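# Trace the printed band on the board with a pen block

## Task

Use the pen block to draw along the entire printed band on the board. The centre of the drawn line must stay on the band, because any ink from the line's centre that lands off the band is a penalty. The nib marks the board wherever the block slides, so any sliding contact makes ink.

## Robot and tools

Setup. Four i2rt Big YAM arms, arm1 to arm4, each end in a five-finger right hand with a wrist camera. All positions are in one scene frame, in metres, with the origin on the floor and +z up. The arm feet (base_link) sit at: arm1 (+1.424, +0.080, +0.769); arm2 (-0.334, +1.402, +0.788); arm3 (-1.469, -0.225, +0.792); arm4 (+0.067, -1.421, +0.811). Each foot faces along its own +x. The tabletops under the arms are at z=0.720. A hand reaches about 1.07 m from its joint1 axis. The cameras are arm1_cam_wrist to arm4_cam_wrist, cam_high and cam_wide, all 504x504.

The job. Pick up the pen block and slide its nib along the whole printed band, keeping the centre of the stroke on the band. Ink appears wherever the block slides, so lift it clear before any move that is not part of the stroke. A loose object may occasionally be nudged by an outside push.

move. The arguments are optional keys arm1, arm2, arm3 and arm4, one object per arm, plus cameras. Inside an arm's object:
- joints: absolute targets, keyed by name. joint1_rad to joint6_rad are in radians. joint1 is base yaw (-2.879 to 2.879, positive counter-clockwise from above). joint2 is the shoulder (0 to 3.141, 0 means the upper arm points back; larger swings it up and then forward). joint3 is the elbow (0 to 3.019, 0 is folded). joint4 is hand pitch (-1.692 to 1.57, positive tips the fingers up). joint5 is sideways swing (-1.57 to 1.57, positive to the arm's right). joint6 is roll (-2.094 to 2.094, positive clockwise seen from behind the hand).
- Hand keys run from -1 to 1: hand_little, hand_ring, hand_middle, hand_index and hand_thumb_bend (+1 straight, -1 curled), and hand_thumb_turn (+1 beside the palm, -1 in front, opposite the fingers). Two further keys are settings only: hand_force_limit (from about 0 N at -1 up to 10 N at +1, or 15 N for the thumb) and hand_speed (-0.96 to 1; full speed from +0.48 upward). Both start at 0 and -0.8.
- target: an absolute hand-point pose given as one list of seven numbers, [x, y, z, qw, qx, qy, qz], in the scene frame (metres and a unit quaternion). The hand travels a straight path toward it. When target is present, joints may hold only the hand_ keys; anything else gets the call refused.
- speed: the top path speed in m/s, 0.002 to 4.3, default 0.25. Rotation is capped at twice that value in rad/s.
- min_time_s: 0.1 to 8 s, the minimum duration of that arm's joint motions.
All arms in one call start together. A move with no action returns the full state and images. cameras is a list of names, or ["all"], or [] for none.

The hand point sits 0.045 m in front of the palm. Its +z runs along the straight fingers, +y points out of the palm, and +x runs across the palm away from the thumb. Straight fingers extend 0.06 to 0.07 m past the point. A bracket on the little-finger side of the wrist sticks out and can strike things. With joints 1, 5 and 6 at 0 and the hand level, the palm faces down. With joint6 near -1.3, the wrist image is upright.

Other tools. wait {seconds: 0 to 10, cameras} lets the scene run and reports the state. zoom_image {camera, region: [x0, y0, x1, y1]} enlarges a pixel region of that camera's most recent image; (0,0) is the top-left, and the region can be at most 504 px on a side. show_instructions shows the reference image. finished_scene ends the scene permanently, so call it only once the trace is complete.

Reading results. The "move" line lists the arms that were commanded. "as last shown" means an arm got no command, and its status reads "not commanded". "hand" is the measured hand-point pose, which is less accurate at long reach. hand_target is the pose the held joint targets lead to. A hand counts as done within 1 cm and 2 degrees. off_target means the arm is at rest short of the target and may still be pushing. time_out is a stop; on_its_own then shows the target the arm keeps pressing toward. not_followed, "joint command not followed" and "pose unreachable" mean a safety check held the motion back. Joint velocities are in rad/s, and "within noise" means the arm is still. Joint torques carry offsets and noise. hand_stopped_by gives one word per motor in the order little, ring, middle, index, thumb_bend, thumb_turn: moving, target, force, stalled or fault. The *_load_n values are fingertip forces in N; a grip that has slipped drops to about 0.

Gripping. A finger motor moves only when its target changes by at least 0.002. It stops at the target or once its load reaches hand_force_limit. For a gentle grasp, close at hand_speed -0.94 or lower. To grip harder, raise the limit and send a target more closed than the current reading. An object 0.035 to 0.065 m thick can be wrapped with the thumb turned in front of the palm.

Cautions. Hand paths do not avoid obstacles. Hands lag behind the path, can overshoot, and speed up near full stretch. Joint moves can sweep wide. The arm keeps pushing after contact, so press the nib lightly and do not jam it into the board. Two arms pressing hard on each other, including one hand closing on another robot's fingers, fails the scene. Dropping the block, even by a few mm, releasing it while it moves, slamming, hitting fixed things hard, or knocking anything out of the work area all cost you. Holding a load, staying stretched out or pushing toward an unreachable pose heats the motors. At 100 °C the arm goes limp and falls, and a MOTOR HOT line gives warning first. The scene keeps running while you compose each reply, holding your last command.

Each tool is called after "Request:" as name([rows], argument=value, ...), one row to a line, values as JSON.

Reference images:

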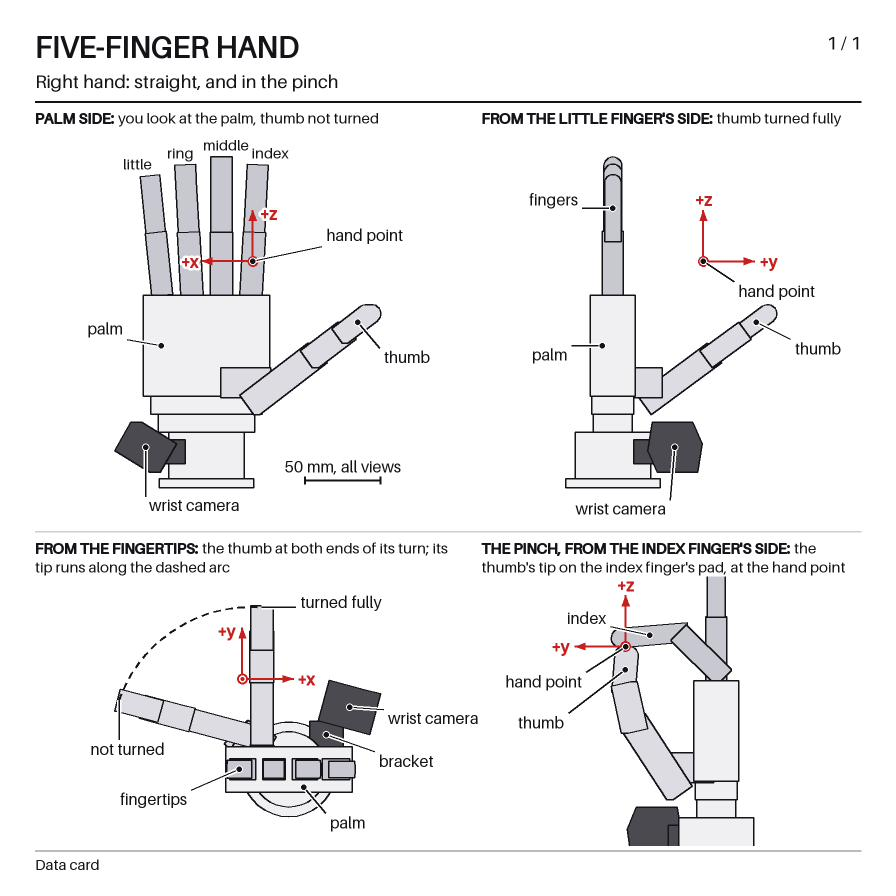

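## Session

Request:
move()

Scene clock: 0.00 s.
Joint torques (N m): no reading
Motor temperatures (°C): arm1=[30 31 30 31 26 32] | arm2=[26 32 28 33 30 32] | arm3=[34 35 31 28 30 29] | arm4=[31 33 31 28 26 26]
Heat: arm1: hottest joint6_rad 32 °C; arm2: hottest joint4_rad 33 °C; arm3: hottest joint2_rad 35 °C; arm4: hottest joint2_rad 33 °C.
Joint velocities: within noise
arm1.joint_positions: joint1_rad=+0.660 joint2_rad=+0.636 joint3_rad=+1.519 joint4_rad=-1.215 joint5_rad=-0.052 joint6_rad=-1.379 hand_little=+1.000 hand_ring=+1.000 hand_middle=+1.000 hand_index=+1.000 hand_thumb_turn=+1.000 hand_thumb_bend=+1.000 hand_force_limit=+0.000 hand_speed=-0.800
arm1.joint_status: not commanded
arm1.hand_stopped_by: target,target,target,target,target,target
arm1.little_load_n: 0.0
arm1.ring_load_n: 0.0
arm1.middle_load_n: 0.0
arm1.index_load_n: 0.0
arm1.thumb_bend_load_n: 0.0
arm1.thumb_turn_load_n: 0.0
arm1.hand: x=+1.2048 y=-0.0278 z=+1.3470 quat_wxyz=(-0.524, -0.194, +0.790, -0.253) (m; scene frame)
arm1.hand_target: x=+1.2068 y=-0.0264 z=+1.3554 quat_wxyz=(-0.531, -0.193, +0.784, -0.256) (m; scene frame)
arm1.hand_status: not commanded
arm2.joint_positions: joint1_rad=-0.030 joint2_rad=+0.579 joint3_rad=+1.405 joint4_rad=-1.478 joint5_rad=+0.137 joint6_rad=-0.885 hand_little=+1.000 hand_ring=+1.000 hand_middle=+1.000 hand_index=+1.000 hand_thumb_turn=+1.000 hand_thumb_bend=+1.000 hand_force_limit=+0.000 hand_speed=-0.800
arm2.joint_status: not commanded
arm2.hand_stopped_by: target,target,target,target,target,target
arm2.little_load_n: 0.0
arm2.ring_load_n: 0.0
arm2.middle_load_n: 0.0
arm2.index_load_n: 0.0
arm2.thumb_bend_load_n: 0.0
arm2.thumb_turn_load_n: 0.0
arm2.hand: x=-0.3716 y=+1.2313 z=+1.2572 quat_wxyz=(+0.222, +0.399, -0.797, +0.395) (m; scene frame)
arm2.hand_target: x=-0.3718 y=+1.2324 z=+1.2632 quat_wxyz=(+0.224, +0.397, -0.795, +0.402) (m; scene frame)
arm2.hand_status: not commanded
arm3.joint_positions: joint1_rad=-0.699 joint2_rad=+0.643 joint3_rad=+1.452 joint4_rad=-1.166 joint5_rad=-0.213 joint6_rad=-1.281 hand_little=+1.000 hand_ring=+1.000 hand_middle=+1.000 hand_index=+1.000 hand_thumb_turn=+1.000 hand_thumb_bend=+1.000 hand_force_limit=+0.000 hand_speed=-0.800
arm3.joint_status: not commanded
arm3.hand_stopped_by: target,target,target,target,target,target
arm3.little_load_n: 0.0
arm3.ring_load_n: 0.0
arm3.middle_load_n: 0.0
arm3.index_load_n: 0.0
arm3.thumb_bend_load_n: 0.0
arm3.thumb_turn_load_n: 0.0
arm3.hand: x=-1.2440 y=-0.3630 z=+1.3400 quat_wxyz=(-0.020, +0.774, -0.268, +0.573) (m; scene frame)
arm3.hand_target: x=-1.2458 y=-0.3619 z=+1.3479 quat_wxyz=(-0.019, +0.770, -0.265, +0.580) (m; scene frame)
arm3.hand_status: not commanded
arm4.joint_positions: joint1_rad=-0.037 joint2_rad=+0.590 joint3_rad=+1.325 joint4_rad=-1.351 joint5_rad=+0.253 joint6_rad=-1.583 hand_little=+1.000 hand_ring=+1.000 hand_middle=+1.000 hand_index=+1.000 hand_thumb_turn=+1.000 hand_thumb_bend=+1.000 hand_force_limit=+0.000 hand_speed=-0.800
arm4.joint_status: not commanded
arm4.hand_stopped_by: target,target,target,target,target,target
arm4.little_load_n: 0.0
arm4.ring_load_n: 0.0
arm4.middle_load_n: 0.0
arm4.index_load_n: 0.0
arm4.thumb_bend_load_n: 0.0
arm4.thumb_turn_load_n: 0.0
arm4.hand: x=+0.1558 y=-1.2000 z=+1.2977 quat_wxyz=(-0.255, +0.636, +0.613, +0.394) (m; scene frame)
arm4.hand_target: x=+0.1559 y=-1.2012 z=+1.3057 quat_wxyz=(-0.262, +0.634, +0.609, +0.399) (m; scene frame)
arm4.hand_status: not commanded
pictures: arm1_cam_wrist, arm2_cam_wrist, arm3_cam_wrist, arm4_cam_wrist, cam_high, cam_wide

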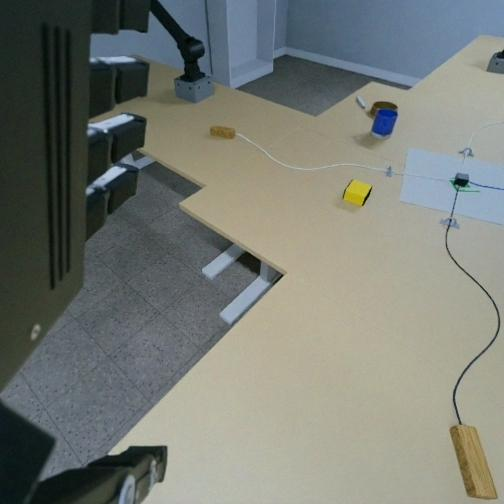

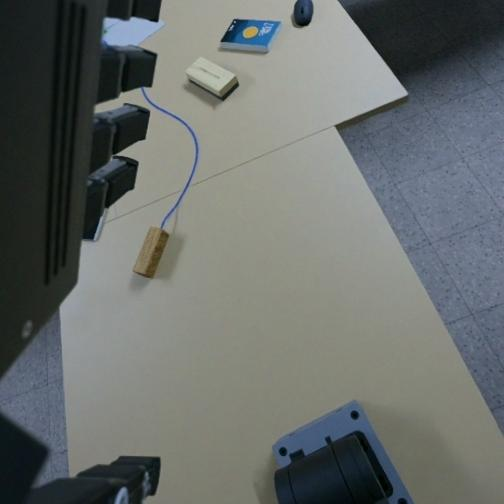

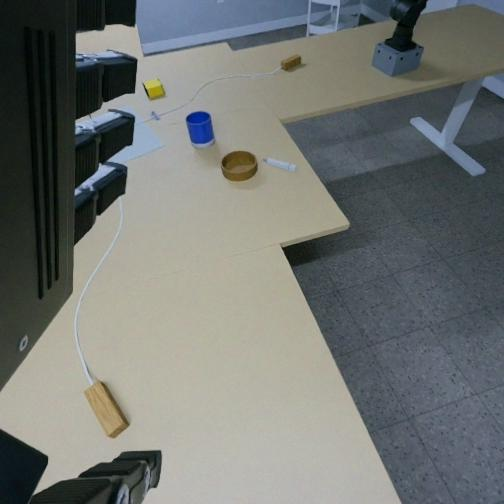

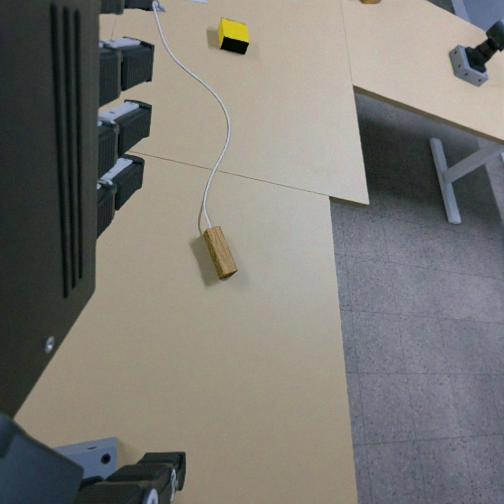

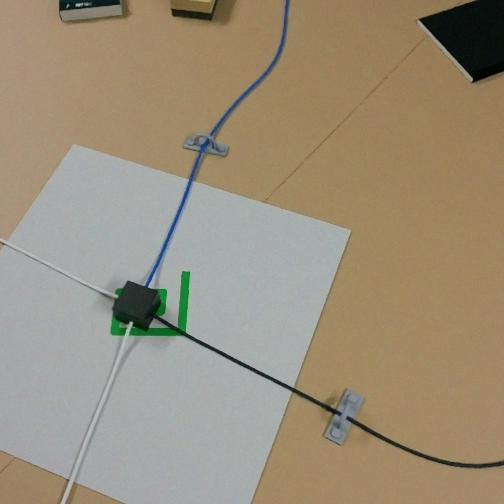

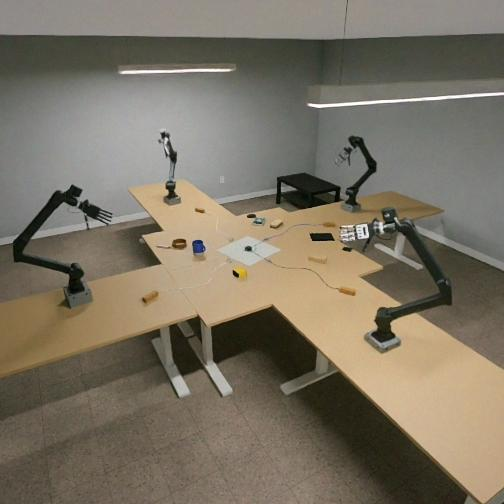

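Request:
zoom_image(camera="cam_high", region=[80, 240, 230, 390])

Request:
zoom_image(camera="cam_wide", region=[120, 180, 370, 320])

Request:
zoom_image(camera="cam_high", region=[0, 0, 504, 504])

Scaled by 3.360 from the camera's image (finer frame: 720x720).

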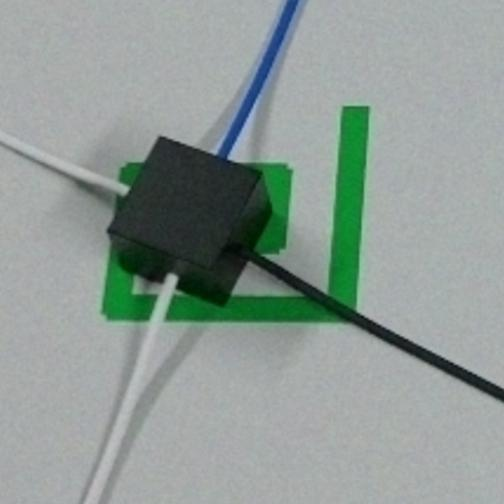

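Scaled by 2.016 from the camera's image (finer frame: 720x720).

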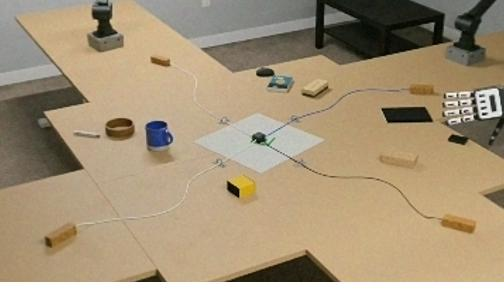

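Scaled by 1.000.

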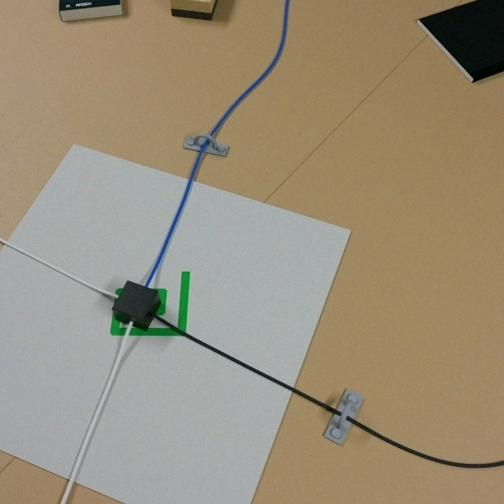

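Request:
zoom_image(camera="arm1_cam_wrist", region=[330, 80, 504, 254])

Request:
zoom_image(camera="arm3_cam_wrist", region=[60, 40, 310, 290])

Request:
zoom_image(camera="arm4_cam_wrist", region=[100, 0, 350, 250])

Request:
zoom_image(camera="arm2_cam_wrist", region=[80, 0, 330, 250])

Scaled by 2.897 from the camera's image (finer frame: 720x720).

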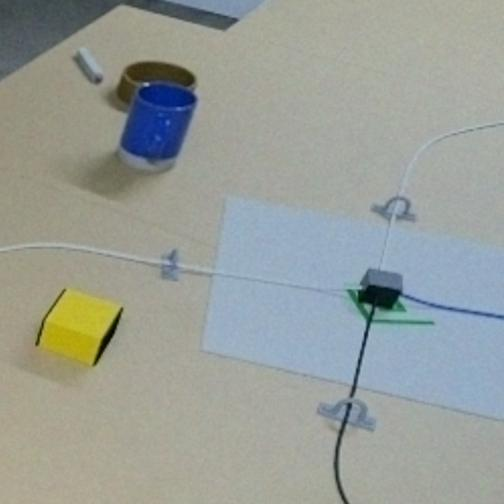

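Scaled by 2.016 from the camera's image (finer frame: 720x720).

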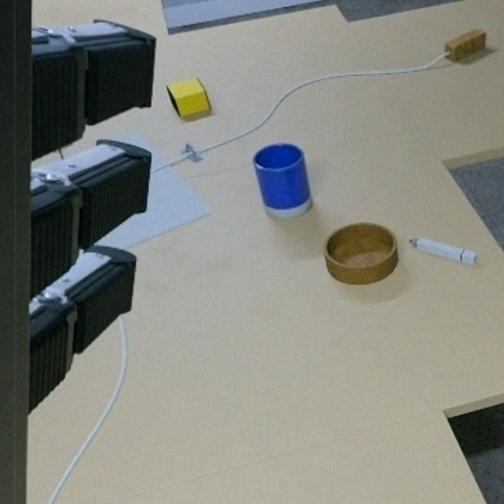

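Scaled by 2.016 from the camera's image (finer frame: 720x720).

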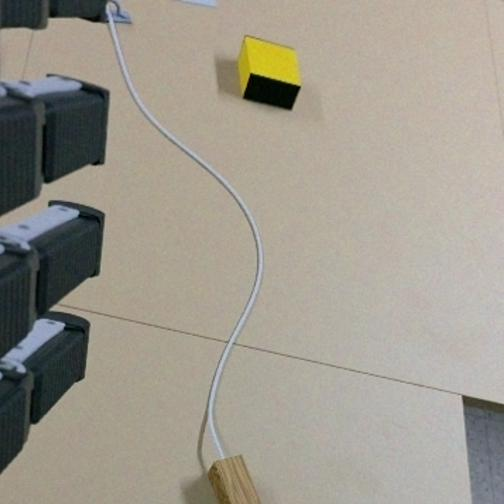

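Scaled by 2.016 from the camera's image (finer frame: 720x720).

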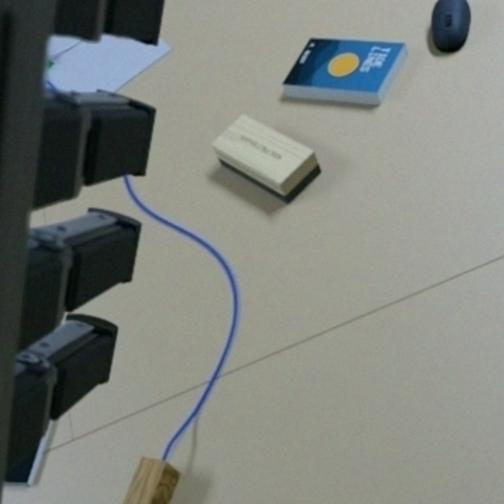

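Request:
zoom_image(camera="cam_high", region=[100, 260, 200, 360])

Scaled by 5.040 from the camera's image (finer frame: 720x720).

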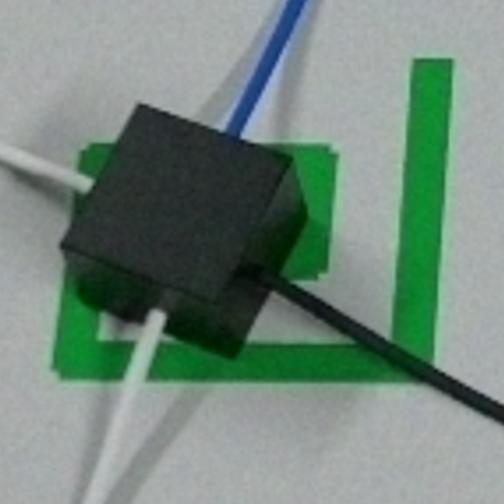

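Request:
zoom_image(camera="cam_high", region=[0, 100, 250, 350])

Request:
zoom_image(camera="cam_high", region=[0, 404, 300, 504])

Request:
zoom_image(camera="cam_high", region=[240, 200, 400, 360])

Request:
zoom_image(camera="cam_high", region=[240, 360, 384, 504])

Scaled by 2.016 from the camera's image (finer frame: 720x720).

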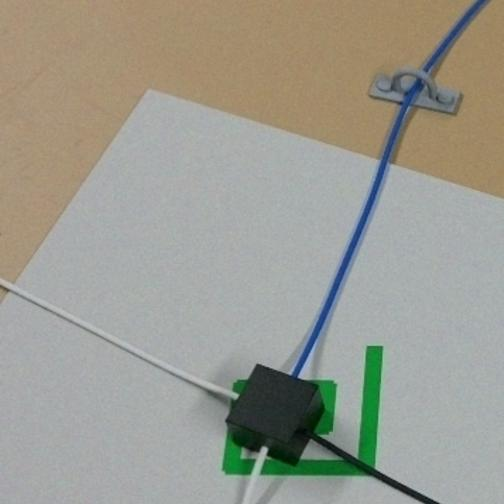

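Scaled by 1.680 from the camera's image (finer frame: 720x720).

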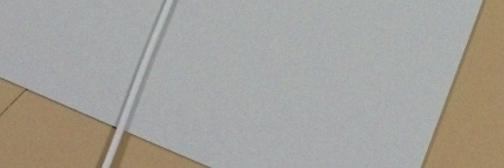

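Scaled by 3.150 from the camera's image (finer frame: 720x720).

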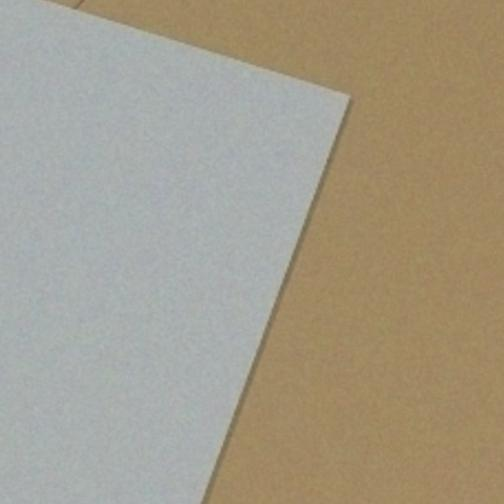

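Scaled by 3.500 from the camera's image (finer frame: 720x720).

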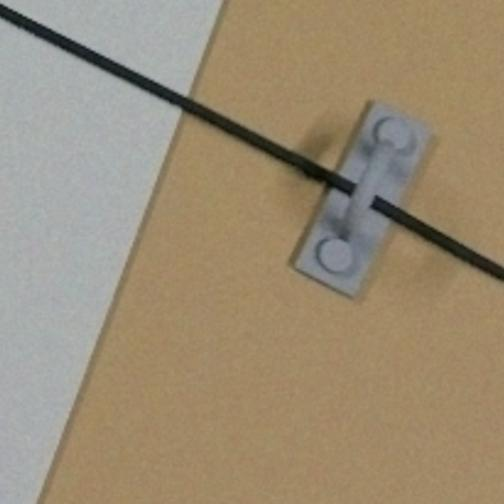

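Request:
move(arm1={"target": [0.902, 0.305, 0.90, 0.4404, -0.8459, -0.2667, 0.1389], "speed": 0.3, "joints": {"hand_thumb_turn": -1, "hand_speed": -0.5}}, arm2={"target": [-0.041, 0.913, 0.90, 0.2548, -0.4895, 0.7397, -0.3850], "speed": 0.3, "joints": {"hand_thumb_turn": -1, "hand_speed": -0.5}}, arm3={"target": [-1.057, -0.040, 0.90, 0.4554, -0.8748, -0.1464, 0.0762], "speed": 0.3, "joints": {"hand_thumb_turn": -1, "hand_speed": -0.5}}, arm4={"target": [0.279, -0.942, 0.90, 0.3872, -0.7439, 0.4831, -0.2515], "speed": 0.3, "joints": {"hand_thumb_turn": -1, "hand_speed": -0.5}}, cameras=["all"])

Scene clock: 480.33 s.
Joint torques (N m): arm1=[-0.26 -14.45 9.99 0.61 0.44 0.06] | arm2=[0.09 -12.4 12.44 1.74 -0.58 0.04] | arm3=[-0.15 -10.11 11.18 -0.12 -0.74 -0.1] | arm4=[0.03 -9.58 11.54 1.29 0.52 0.06]
Motor temperatures (°C): arm1=[29 31 34 30 26 30] | arm2=[26 30 33 30 29 29] | arm3=[31 33 36 26 29 28] | arm4=[29 31 38 28 25 25]
Heat: arm1: hottest joint3_rad 34 °C; arm2: hottest joint3_rad 33 °C; arm3: hottest joint3_rad 36 °C; arm4: hottest joint3_rad 38 °C.
move: arm1 off_target; arm2 off_target; arm3 off_target; arm4 off_target
Joint velocities: within noise
arm1.joint_positions: joint1_rad=-0.283 joint2_rad=+1.465 joint3_rad=+0.955 joint4_rad=-0.235 joint5_rad=+0.512 joint6_rad=+0.391 hand_little=+1.000 hand_ring=+1.000 hand_middle=+1.000 hand_index=+1.000 hand_thumb_turn=-1.000 hand_thumb_bend=+1.000 hand_force_limit=+0.000 hand_speed=-0.500
arm1.joint_status: all done
arm1.hand_stopped_by: target,target,target,target,target,target
arm1.little_load_n: 0.0
arm1.ring_load_n: 0.0
arm1.middle_load_n: 0.0
arm1.index_load_n: -0.5
arm1.thumb_bend_load_n: 0.0
arm1.thumb_turn_load_n: 0.0
arm1.hand: x=+0.9155 y=+0.2953 z=+0.8831 quat_wxyz=(-0.433, +0.846, +0.281, -0.130)
arm1.hand_target: x=+0.9029 y=+0.3048 z=+0.9002 quat_wxyz=(-0.441, +0.846, +0.267, -0.139)
arm1.hand_status: off_target (0.024 m and 2.2 deg from the pose sent, 0.634 m and 143.6 deg at the start)
arm2.joint_positions: joint1_rad=+0.189 joint2_rad=+1.629 joint3_rad=+1.092 joint4_rad=-0.330 joint5_rad=-0.641 joint6_rad=-0.571 hand_little=+1.000 hand_ring=+1.000 hand_middle=+1.000 hand_index=+1.000 hand_thumb_turn=-1.000 hand_thumb_bend=+1.000 hand_force_limit=+0.000 hand_speed=-0.500
arm2.joint_status: all done
arm2.hand_stopped_by: target,target,target,target,target,target
arm2.little_load_n: 0.0
arm2.ring_load_n: 0.0
arm2.middle_load_n: 0.0
arm2.index_load_n: -0.5
arm2.thumb_bend_load_n: 0.0
arm2.thumb_turn_load_n: 0.0
arm2.hand: x=-0.0524 y=+0.9304 z=+0.8845 quat_wxyz=(-0.256, +0.488, -0.750, +0.367)
arm2.hand_target: x=-0.0416 y=+0.9139 z=+0.9005 quat_wxyz=(-0.255, +0.490, -0.740, +0.385)
arm2.hand_status: off_target (0.026 m and 2.4 deg from the pose sent, 0.581 m and 56.5 deg at the start)
arm3.joint_positions: joint1_rad=-0.020 joint2_rad=+1.728 joint3_rad=+1.305 joint4_rad=-1.396 joint5_rad=-0.938 joint6_rad=-1.855 hand_little=+1.000 hand_ring=+1.000 hand_middle=+1.000 hand_index=+1.000 hand_thumb_turn=-1.000 hand_thumb_bend=+1.000 hand_force_limit=+0.000 hand_speed=-0.500
arm3.joint_status: all done
arm3.hand_stopped_by: target,target,target,target,target,target
arm3.little_load_n: 0.0
arm3.ring_load_n: 0.0
arm3.middle_load_n: 0.0
arm3.index_load_n: -0.5
arm3.thumb_bend_load_n: 0.0
arm3.thumb_turn_load_n: 0.5
arm3.hand: x=-1.0675 y=-0.0437 z=+0.8966 quat_wxyz=(-0.455, +0.876, +0.138, -0.081)
arm3.hand_target: x=-1.0573 y=-0.0401 z=+0.9000 quat_wxyz=(-0.455, +0.875, +0.146, -0.076)
arm3.hand_status: off_target (0.012 m and 1.1 deg from the pose sent, 0.577 m and 105.7 deg at the start)
arm4.joint_positions: joint1_rad=-0.379 joint2_rad=+1.443 joint3_rad=+0.832 joint4_rad=-0.243 joint5_rad=+0.679 joint6_rad=+0.594 hand_little=+1.000 hand_ring=+1.000 hand_middle=+1.000 hand_index=+1.000 hand_thumb_turn=-1.000 hand_thumb_bend=+1.000 hand_force_limit=+0.000 hand_speed=-0.500
arm4.joint_status: all done
arm4.hand_stopped_by: target,target,target,target,target,target
arm4.little_load_n: 0.0
arm4.ring_load_n: 0.0
arm4.middle_load_n: 0.0
arm4.index_load_n: 0.0
arm4.thumb_bend_load_n: 0.0
arm4.thumb_turn_load_n: 0.0
arm4.hand: x=+0.2708 y=-0.9567 z=+0.8874 quat_wxyz=(-0.378, +0.755, -0.472, +0.255)
arm4.hand_target: x=+0.2787 y=-0.9428 z=+0.9002 quat_wxyz=(-0.387, +0.744, -0.483, +0.251)
arm4.hand_status: off_target (0.021 m and 2.1 deg from the pose sent, 0.490 m and 136.0 deg at the start)
pictures: arm1_cam_wrist, arm2_cam_wrist, arm3_cam_wrist, arm4_cam_wrist, cam_high, cam_wide

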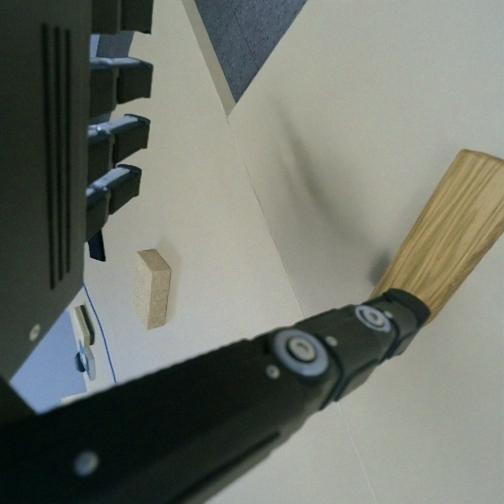

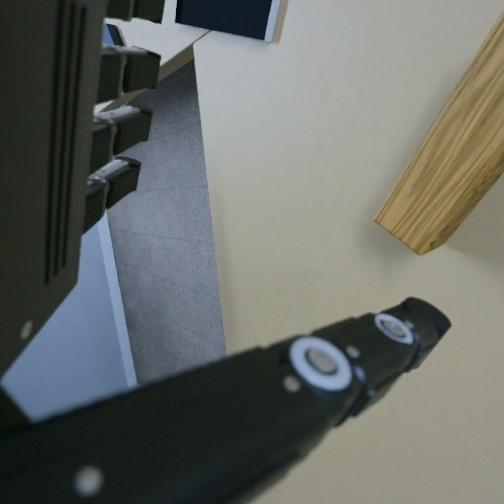

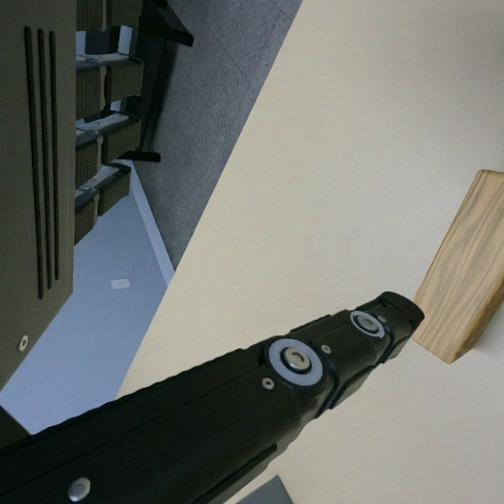

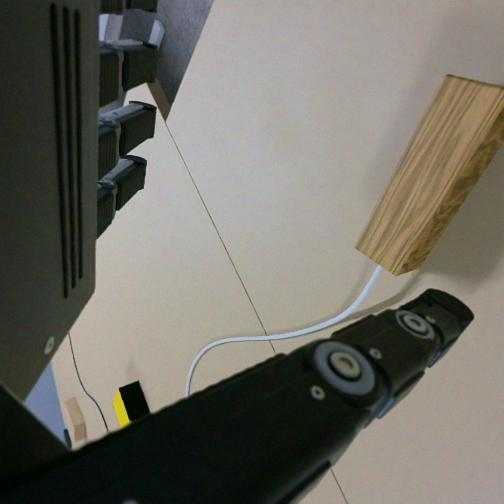

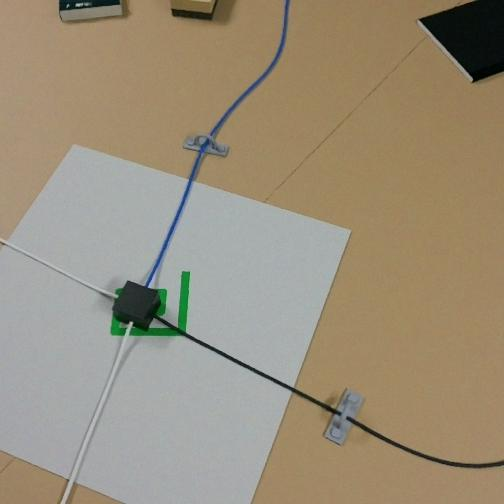

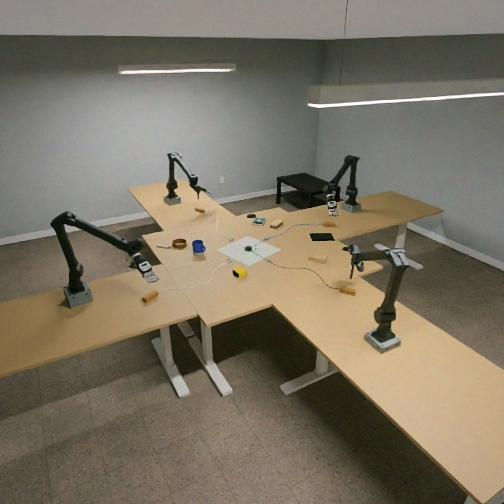

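Request:
zoom_image(camera="arm1_cam_wrist", region=[304, 120, 504, 360])

Request:
zoom_image(camera="arm2_cam_wrist", region=[304, 0, 504, 300])

Request:
zoom_image(camera="arm3_cam_wrist", region=[354, 120, 504, 390])

Request:
zoom_image(camera="arm4_cam_wrist", region=[304, 40, 504, 340])

Scaled by 2.100 from the camera's image (finer frame: 720x720).

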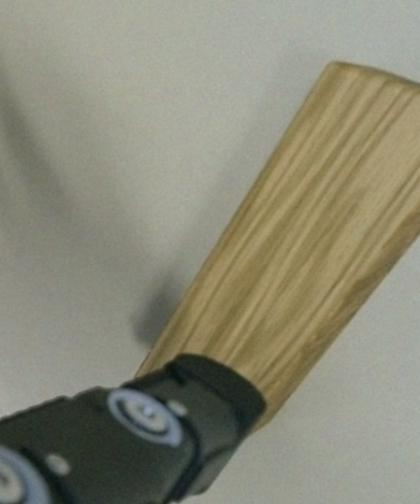

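Scaled by 1.680 from the camera's image (finer frame: 720x720).

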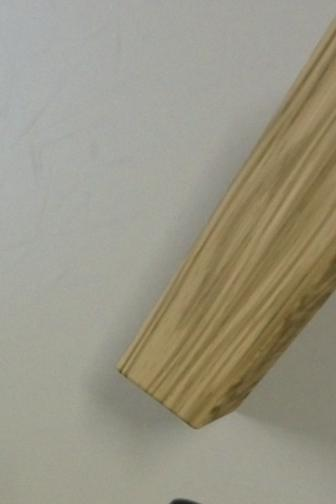

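Scaled by 1.867 from the camera's image (finer frame: 720x720).

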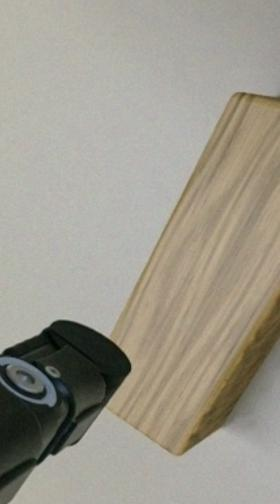

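Scaled by 1.680 from the camera's image (finer frame: 720x720).

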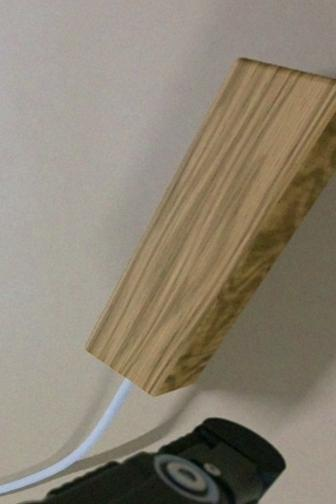

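Request:
move(arm1={"target": [0.9043, 0.2685, 0.817, 0.4404, -0.8459, -0.2667, 0.1389], "speed": 0.1}, arm2={"target": [-0.0589, 0.892, 0.816, 0.2291, -0.4402, 0.7701, -0.4009], "speed": 0.1}, arm3={"target": [-1.0734, -0.0924, 0.803, 0.4516, -0.8676, -0.1845, 0.0960], "speed": 0.1}, arm4={"target": [0.2882, -0.9526, 0.813, 0.3872, -0.7439, 0.4831, -0.2515], "speed": 0.1}, cameras=["arm1_cam_wrist", "arm2_cam_wrist", "arm3_cam_wrist", "arm4_cam_wrist"])

Scene clock: 667.20 s.
Joint torques (N m): arm1=[1.26 -14.51 5.79 1.72 0.47 0.07] | arm2=[-1.14 -13.1 6.63 1.85 -0.29 0.03] | arm3=[-0.38 -8.88 6.94 0.17 -0.48 -0.04] | arm4=[-0.38 -11.46 6.26 2.37 0.32 -0.19]
Motor temperatures (°C): arm1=[29 33 41 29 26 30] | arm2=[26 31 38 29 29 29] | arm3=[31 34 38 26 30 28] | arm4=[28 32 40 28 26 25]
Heat: arm1: hottest joint3_rad 41 °C; arm2: hottest joint3_rad 38 °C; arm3: hottest joint3_rad 38 °C; arm4: hottest joint3_rad 40 °C.
move: arm1 done; arm2 off_target; arm3 off_target; arm4 done
Joint velocities: within noise
arm1.joint_positions: joint1_rad=-0.225 joint2_rad=+1.568 joint3_rad=+0.871 joint4_rad=-0.054 joint5_rad=+0.569 joint6_rad=+0.453 hand_little=+1.000 hand_ring=+1.000 hand_middle=+1.000 hand_index=+1.000 hand_thumb_turn=-1.000 hand_thumb_bend=+1.000 hand_force_limit=+0.000 hand_speed=-0.500
arm1.joint_status: not commanded
arm1.hand_stopped_by: target,target,target,target,target,target
arm1.little_load_n: 0.0
arm1.ring_load_n: 0.0
arm1.middle_load_n: 0.0
arm1.index_load_n: 0.0
arm1.thumb_bend_load_n: 0.5
arm1.thumb_turn_load_n: 0.0
arm1.hand: x=+0.9074 y=+0.2737 z=+0.8225 quat_wxyz=(-0.441, +0.846, +0.268, -0.135)
arm1.hand_target: x=+0.9045 y=+0.2684 z=+0.8170 quat_wxyz=(-0.440, +0.846, +0.267, -0.139)
arm1.hand_status: done (0.008 m and 0.5 deg from the pose sent, 0.072 m and 2.2 deg at the start)
arm2.joint_positions: joint1_rad=+0.173 joint2_rad=+1.755 joint3_rad=+1.049 joint4_rad=-0.051 joint5_rad=-0.574 joint6_rad=-0.486 hand_little=+1.000 hand_ring=+1.000 hand_middle=+1.000 hand_index=+1.000 hand_thumb_turn=-1.000 hand_thumb_bend=+1.000 hand_force_limit=+0.000 hand_speed=-0.500
arm2.joint_status: not commanded
arm2.hand_stopped_by: target,target,target,target,target,target
arm2.little_load_n: 0.0
arm2.ring_load_n: 0.0
arm2.middle_load_n: 0.0
arm2.index_load_n: 0.0
arm2.thumb_bend_load_n: 0.0
arm2.thumb_turn_load_n: 0.0
arm2.hand: x=-0.0543 y=+0.8899 z=+0.8276 quat_wxyz=(-0.228, +0.448, -0.763, +0.407)
arm2.hand_target: x=-0.0589 y=+0.8923 z=+0.8160 quat_wxyz=(-0.229, +0.440, -0.770, +0.401)
arm2.hand_status: off_target (0.013 m and 1.4 deg from the pose sent, 0.079 m and 7.7 deg at the start)
arm3.joint_positions: joint1_rad=-0.096 joint2_rad=+1.837 joint3_rad=+1.219 joint4_rad=-1.330 joint5_rad=-0.869 joint6_rad=-2.055 hand_little=+1.000 hand_ring=+1.000 hand_middle=+1.000 hand_index=+1.000 hand_thumb_turn=-1.000 hand_thumb_bend=+1.000 hand_force_limit=+0.000 hand_speed=-0.500
arm3.joint_status: not commanded
arm3.hand_stopped_by: target,target,target,target,target,target
arm3.little_load_n: -0.5
arm3.ring_load_n: 0.0
arm3.middle_load_n: 0.0
arm3.index_load_n: 0.0
arm3.thumb_bend_load_n: 0.0
arm3.thumb_turn_load_n: 0.5
arm3.hand: x=-1.0723 y=-0.0888 z=+0.8145 quat_wxyz=(-0.439, +0.878, +0.172, -0.084)
arm3.hand_target: x=-1.0736 y=-0.0918 z=+0.8032 quat_wxyz=(-0.440, +0.878, +0.169, -0.090)
arm3.hand_status: off_target (0.012 m and 2.7 deg from the pose sent, 0.106 m and 5.6 deg at the start; a joint's target at an end of its range on 30 of 54 steps)
arm4.joint_positions: joint1_rad=-0.405 joint2_rad=+1.607 joint3_rad=+0.766 joint4_rad=+0.025 joint5_rad=+0.665 joint6_rad=+0.595 hand_little=+1.000 hand_ring=+1.000 hand_middle=+1.000 hand_index=+1.000 hand_thumb_turn=-1.000 hand_thumb_bend=+1.000 hand_force_limit=+0.000 hand_speed=-0.500
arm4.joint_status: not commanded
arm4.hand_stopped_by: target,target,target,target,target,target
arm4.little_load_n: 0.0
arm4.ring_load_n: 0.0
arm4.middle_load_n: 0.0
arm4.index_load_n: 0.0
arm4.thumb_bend_load_n: 0.0
arm4.thumb_turn_load_n: 0.0
arm4.hand: x=+0.2843 y=-0.9487 z=+0.8188 quat_wxyz=(-0.391, +0.743, -0.483, +0.249)
arm4.hand_target: x=+0.2882 y=-0.9528 z=+0.8130 quat_wxyz=(-0.387, +0.744, -0.483, +0.252)
arm4.hand_status: done (0.008 m and 0.5 deg from the pose sent, 0.077 m and 2.1 deg at the start)

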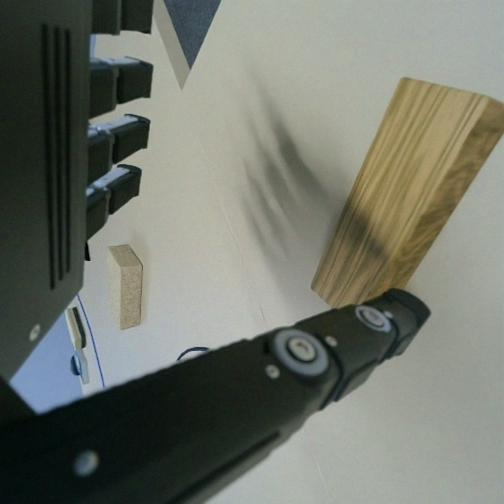

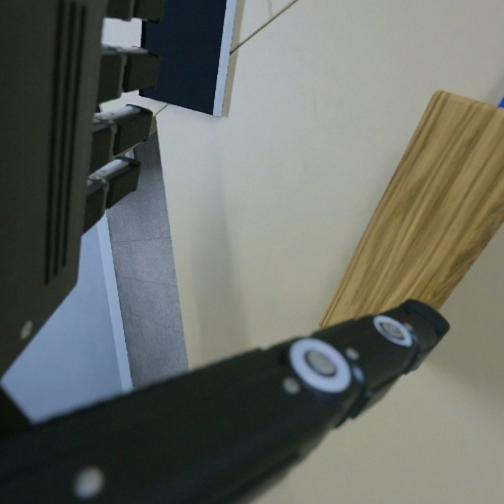

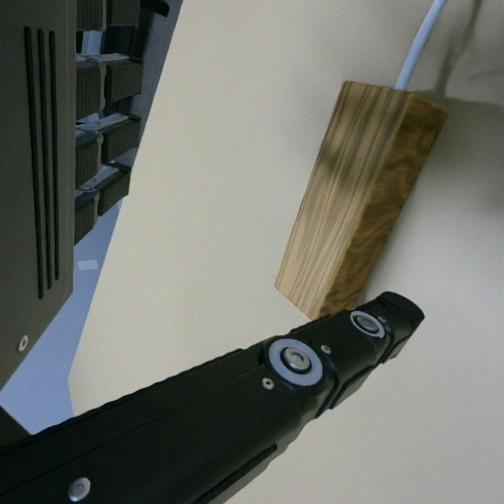

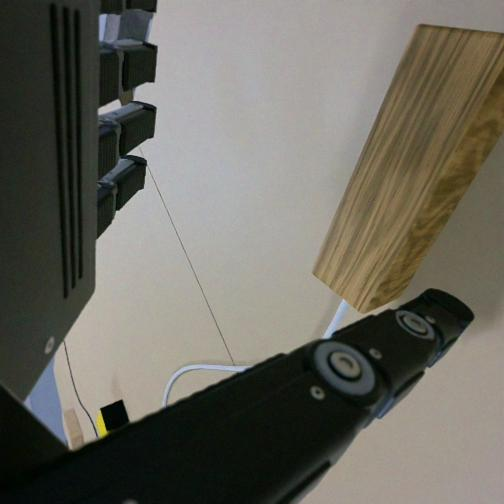

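Request:
zoom_image(camera="arm2_cam_wrist", region=[304, 60, 504, 360])

Request:
zoom_image(camera="arm3_cam_wrist", region=[254, 40, 504, 360])

Scaled by 1.680 from the camera's image (finer frame: 720x720).

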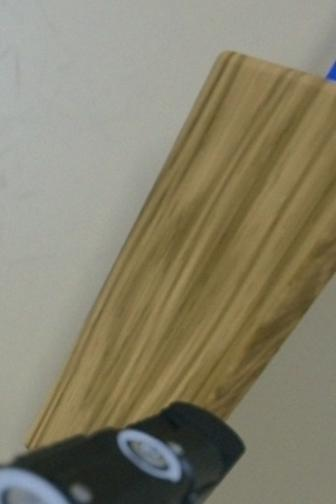

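Scaled by 1.575 from the camera's image (finer frame: 720x720).

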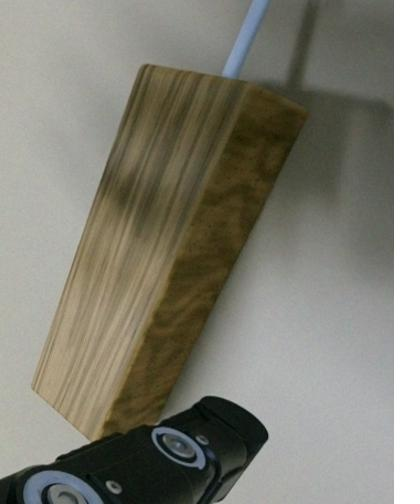

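Request:
move(cameras=["cam_wide", "arm2_cam_wrist", "arm3_cam_wrist"])

Request:
zoom_image(camera="cam_wide", region=[290, 170, 390, 250])

Scene clock: 736.27 s.
Joint torques (N m): arm1=[1.26 -14.56 5.81 1.69 0.48 0.06] | arm2=[-1.14 -13.1 6.64 1.87 -0.29 0.03] | arm3=[-1.2 -8.94 6.97 0.23 -0.49 -0.09] | arm4=[-0.21 -11.52 6.37 2.39 0.35 -0.17]
Motor temperatures (°C): arm1=[28 33 36 29 26 29] | arm2=[26 31 36 29 28 29] | arm3=[30 35 35 25 30 28] | arm4=[28 32 37 28 26 25]
Heat: arm1: hottest joint3_rad 36 °C; arm2: hottest joint3_rad 36 °C; arm3: hottest joint2_rad 35 °C; arm4: hottest joint3_rad 37 °C.
Joint velocities: within noise
arm1.joint_positions: joint1_rad=-0.225 joint2_rad=+1.568 joint3_rad=+0.871 joint4_rad=-0.054 joint5_rad=+0.569 joint6_rad=+0.453 hand_little=+1.000 hand_ring=+1.000 hand_middle=+1.000 hand_index=+1.000 hand_thumb_turn=-1.000 hand_thumb_bend=+1.000 hand_force_limit=+0.000 hand_speed=-0.500
arm1.joint_status: not commanded
arm1.hand_stopped_by: target,target,target,target,target,target
arm1.little_load_n: 0.0
arm1.ring_load_n: 0.0
arm1.middle_load_n: 0.0
arm1.index_load_n: 0.0
arm1.thumb_bend_load_n: 0.0
arm1.thumb_turn_load_n: 0.0
arm1.hand: x=+0.9074 y=+0.2737 z=+0.8225 quat_wxyz=(-0.441, +0.846, +0.268, -0.135) (m; scene frame)
arm1.hand_target: x=+0.9045 y=+0.2684 z=+0.8169 quat_wxyz=(-0.440, +0.846, +0.267, -0.139) (m; scene frame)
arm1.hand_status: done (0.008 m and 0.5 deg from the pose sent, 0.072 m and 2.2 deg at the start)
arm2.joint_positions: joint1_rad=+0.173 joint2_rad=+1.755 joint3_rad=+1.049 joint4_rad=-0.051 joint5_rad=-0.574 joint6_rad=-0.486 hand_little=+1.000 hand_ring=+1.000 hand_middle=+1.000 hand_index=+1.000 hand_thumb_turn=-1.000 hand_thumb_bend=+1.000 hand_force_limit=+0.000 hand_speed=-0.500
arm2.joint_status: not commanded
arm2.hand_stopped_by: target,target,target,target,target,target
arm2.little_load_n: 0.0
arm2.ring_load_n: 0.0
arm2.middle_load_n: 0.0
arm2.index_load_n: 0.0
arm2.thumb_bend_load_n: 0.0
arm2.thumb_turn_load_n: 0.0
arm2.hand: x=-0.0543 y=+0.8899 z=+0.8276 quat_wxyz=(-0.228, +0.448, -0.763, +0.407) (m; scene frame)
arm2.hand_target: x=-0.0589 y=+0.8923 z=+0.8160 quat_wxyz=(-0.229, +0.440, -0.770, +0.401) (m; scene frame)
arm2.hand_status: off_target (0.013 m and 1.4 deg from the pose sent, 0.079 m and 7.7 deg at the start)
arm3.joint_positions: joint1_rad=-0.096 joint2_rad=+1.837 joint3_rad=+1.219 joint4_rad=-1.330 joint5_rad=-0.869 joint6_rad=-2.055 hand_little=+1.000 hand_ring=+1.000 hand_middle=+1.000 hand_index=+1.000 hand_thumb_turn=-1.000 hand_thumb_bend=+1.000 hand_force_limit=+0.000 hand_speed=-0.500
arm3.joint_status: not commanded
arm3.hand_stopped_by: target,target,target,target,target,target
arm3.little_load_n: 0.0
arm3.ring_load_n: 0.0
arm3.middle_load_n: 0.0
arm3.index_load_n: 0.0
arm3.thumb_bend_load_n: 0.0
arm3.thumb_turn_load_n: 0.0
arm3.hand: x=-1.0723 y=-0.0888 z=+0.8145 quat_wxyz=(-0.439, +0.878, +0.172, -0.084) (m; scene frame)
arm3.hand_target: x=-1.0736 y=-0.0918 z=+0.8033 quat_wxyz=(-0.440, +0.878, +0.169, -0.090) (m; scene frame)
arm3.hand_status: off_target (0.012 m and 2.7 deg from the pose sent, 0.106 m and 5.6 deg at the start; a joint's target at an end of its range on 30 of 54 steps)
arm4.joint_positions: joint1_rad=-0.405 joint2_rad=+1.607 joint3_rad=+0.766 joint4_rad=+0.025 joint5_rad=+0.665 joint6_rad=+0.595 hand_little=+1.000 hand_ring=+1.000 hand_middle=+1.000 hand_index=+1.000 hand_thumb_turn=-1.000 hand_thumb_bend=+1.000 hand_force_limit=+0.000 hand_speed=-0.500
arm4.joint_status: not commanded
arm4.hand_stopped_by: target,target,target,target,target,target
arm4.little_load_n: 0.0
arm4.ring_load_n: 0.0
arm4.middle_load_n: 0.0
arm4.index_load_n: 0.0
arm4.thumb_bend_load_n: 0.0
arm4.thumb_turn_load_n: 0.0
arm4.hand: x=+0.2843 y=-0.9487 z=+0.8188 quat_wxyz=(-0.391, +0.743, -0.483, +0.249) (m; scene frame)
arm4.hand_target: x=+0.2882 y=-0.9528 z=+0.8130 quat_wxyz=(-0.387, +0.744, -0.483, +0.252) (m; scene frame)
arm4.hand_status: done (0.008 m and 0.5 deg from the pose sent, 0.077 m and 2.1 deg at the start)
pictures: arm2_cam_wrist, arm3_cam_wrist, cam_wide

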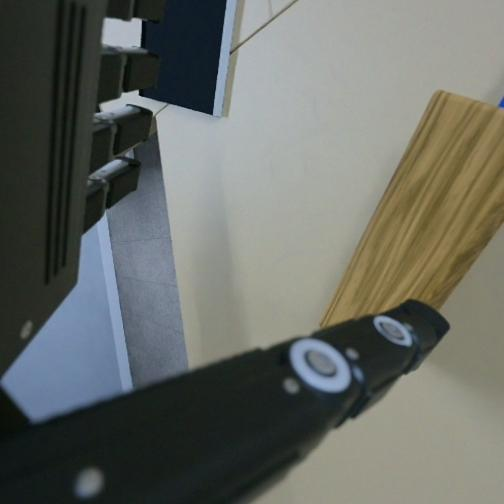

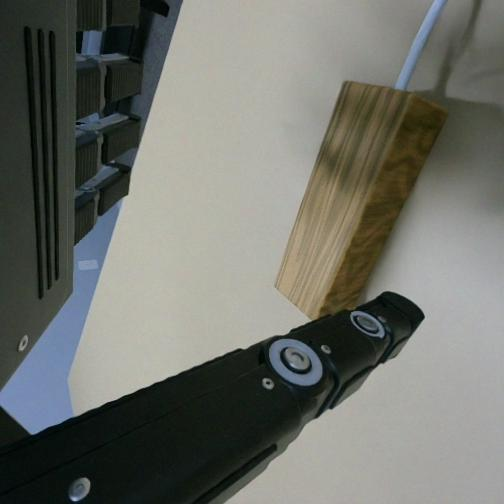

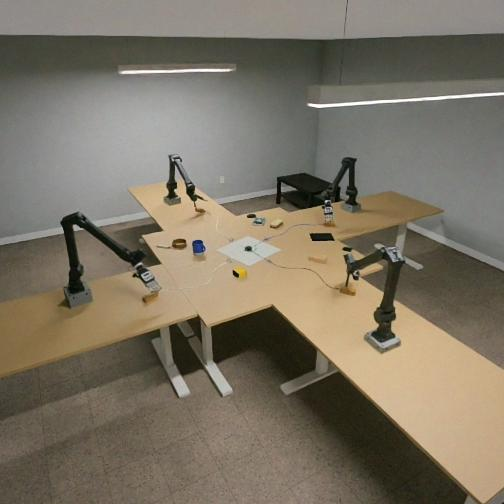

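Scaled by 5.040 from the camera's image (finer frame: 720x720).

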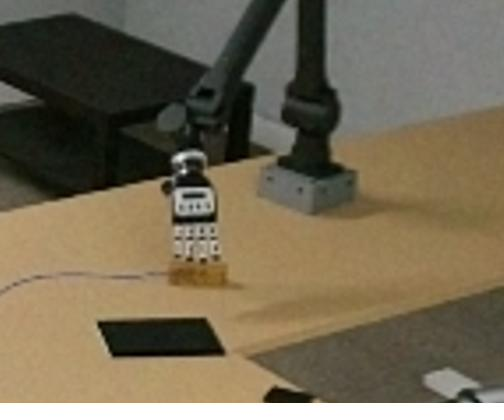

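Request:
move(arm1={"target": [0.914, 0.260, 0.770, 0.4323, -0.8531, -0.2592, 0.1314], "speed": 0.08}, arm2={"target": [-0.083, 0.911, 0.785, 0.2309, -0.4435, 0.7682, -0.3999], "speed": 0.08}, arm3={"target": [-1.081, -0.090, 0.775, 0.4516, -0.8676, -0.1845, 0.0960], "speed": 0.08}, arm4={"target": [0.280, -0.971, 0.776, 0.3872, -0.7439, 0.4831, -0.2515], "speed": 0.08}, cameras=["arm1_cam_wrist", "arm2_cam_wrist", "arm3_cam_wrist", "arm4_cam_wrist"])

Scene clock: 807.70 s.
Joint torques (N m): arm1=[1.49 -14.8 5.11 1.65 0.49 0.06] | arm2=[-1.03 -12.34 5.97 1.84 -0.53 -0.13] | arm3=[-0.38 -10.11 6.42 0.17 -0.66 -0.05] | arm4=[0.38 -10.81 5.31 2.28 0.49 -0.13]
Motor temperatures (°C): arm1=[28 33 35 29 26 29] | arm2=[26 31 35 29 28 29] | arm3=[30 35 34 25 29 28] | arm4=[28 32 36 28 26 25]
Heat: arm1: hottest joint3_rad 35 °C; arm2: hottest joint3_rad 35 °C; arm3: hottest joint2_rad 35 °C; arm4: hottest joint3_rad 36 °C.
move: arm1 done; arm2 off_target; arm3 off_target; arm4 done
Joint velocities: within noise
arm1.joint_positions: joint1_rad=-0.213 joint2_rad=+1.646 joint3_rad=+0.819 joint4_rad=+0.038 joint5_rad=+0.584 joint6_rad=+0.494 hand_little=+1.000 hand_ring=+1.000 hand_middle=+1.000 hand_index=+1.000 hand_thumb_turn=-1.000 hand_thumb_bend=+1.000 hand_force_limit=+0.000 hand_speed=-0.500
arm1.joint_status: not commanded
arm1.hand_stopped_by: target,target,target,target,target,target
arm1.little_load_n: 0.0
arm1.ring_load_n: 0.0
arm1.middle_load_n: 0.0
arm1.index_load_n: 0.0
arm1.thumb_bend_load_n: 0.0
arm1.thumb_turn_load_n: 0.0
arm1.hand: x=+0.9164 y=+0.2660 z=+0.7755 quat_wxyz=(-0.433, +0.854, +0.260, -0.128)
arm1.hand_target: x=+0.9143 y=+0.2601 z=+0.7700 quat_wxyz=(-0.432, +0.854, +0.259, -0.131)
arm1.hand_status: done (0.008 m and 0.5 deg from the pose sent, 0.055 m and 1.7 deg at the start)
arm2.joint_positions: joint1_rad=+0.134 joint2_rad=+1.764 joint3_rad=+0.958 joint4_rad=+0.030 joint5_rad=-0.602 joint6_rad=-0.504 hand_little=+1.000 hand_ring=+1.000 hand_middle=+1.000 hand_index=+1.000 hand_thumb_turn=-1.000 hand_thumb_bend=+1.000 hand_force_limit=+0.000 hand_speed=-0.500
arm2.joint_status: not commanded
arm2.hand_stopped_by: target,target,target,target,target,target
arm2.little_load_n: 0.0
arm2.ring_load_n: 0.0
arm2.middle_load_n: 0.0
arm2.index_load_n: 0.0
arm2.thumb_bend_load_n: 0.0
arm2.thumb_turn_load_n: 0.0
arm2.hand: x=-0.0787 y=+0.9074 z=+0.7976 quat_wxyz=(-0.231, +0.442, -0.766, +0.405)
arm2.hand_target: x=-0.0829 y=+0.9112 z=+0.7854 quat_wxyz=(-0.231, +0.444, -0.768, +0.400)
arm2.hand_status: off_target (0.014 m and 0.7 deg from the pose sent, 0.056 m and 1.2 deg at the start)
arm3.joint_positions: joint1_rad=-0.096 joint2_rad=+1.869 joint3_rad=+1.177 joint4_rad=-1.255 joint5_rad=-0.869 joint6_rad=-2.055 hand_little=+1.000 hand_ring=+1.000 hand_middle=+1.000 hand_index=+1.000 hand_thumb_turn=-1.000 hand_thumb_bend=+1.000 hand_force_limit=+0.000 hand_speed=-0.500
arm3.joint_status: not commanded
arm3.hand_stopped_by: target,target,target,target,target,target
arm3.little_load_n: 0.0
arm3.ring_load_n: 0.0
arm3.middle_load_n: 0.0
arm3.index_load_n: 0.0
arm3.thumb_bend_load_n: 0.0
arm3.thumb_turn_load_n: 0.0
arm3.hand: x=-1.0779 y=-0.0892 z=+0.7866 quat_wxyz=(-0.439, +0.878, +0.172, -0.083)
arm3.hand_target: x=-1.0813 y=-0.0895 z=+0.7752 quat_wxyz=(-0.441, +0.876, +0.171, -0.091)
arm3.hand_status: off_target (0.012 m and 2.8 deg from the pose sent, 0.040 m and 2.7 deg at the start; a joint's target at an end of its range on 38 of 38 steps)
arm4.joint_positions: joint1_rad=-0.405 joint2_rad=+1.664 joint3_rad=+0.689 joint4_rad=+0.157 joint5_rad=+0.665 joint6_rad=+0.595 hand_little=+1.000 hand_ring=+1.000 hand_middle=+1.000 hand_index=+1.000 hand_thumb_turn=-1.000 hand_thumb_bend=+1.000 hand_force_limit=+0.000 hand_speed=-0.500
arm4.joint_status: not commanded
arm4.hand_stopped_by: target,target,target,target,target,target
arm4.little_load_n: 0.0
arm4.ring_load_n: 0.0
arm4.middle_load_n: 0.0
arm4.index_load_n: -0.5
arm4.thumb_bend_load_n: 0.0
arm4.thumb_turn_load_n: 0.0
arm4.hand: x=+0.2788 y=-0.9677 z=+0.7817 quat_wxyz=(-0.390, +0.743, -0.483, +0.249)
arm4.hand_target: x=+0.2800 y=-0.9711 z=+0.7760 quat_wxyz=(-0.387, +0.744, -0.483, +0.252)
arm4.hand_status: done (0.007 m and 0.4 deg from the pose sent, 0.049 m and 0.5 deg at the start)

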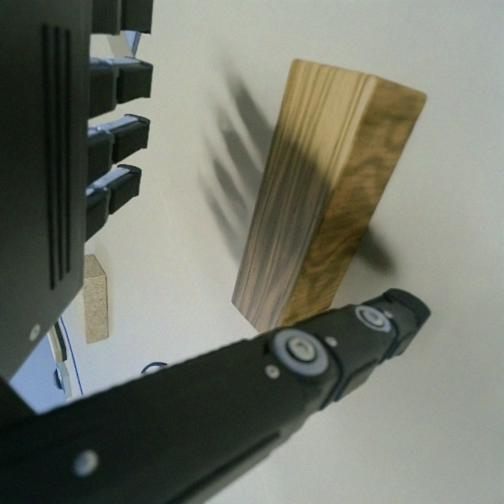

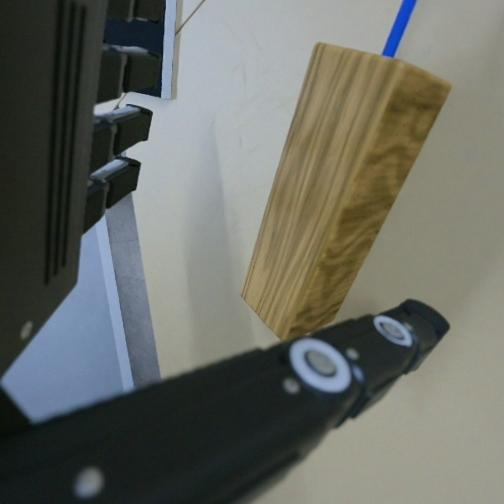

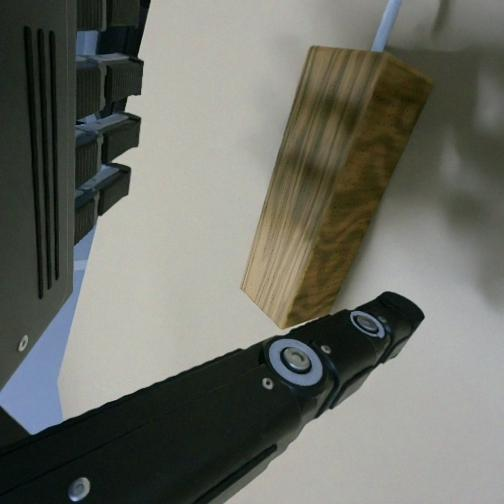

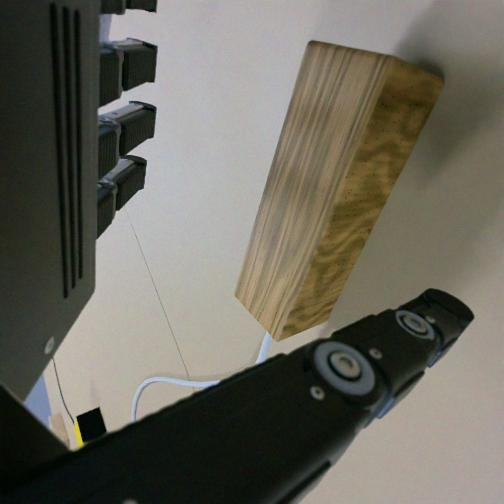

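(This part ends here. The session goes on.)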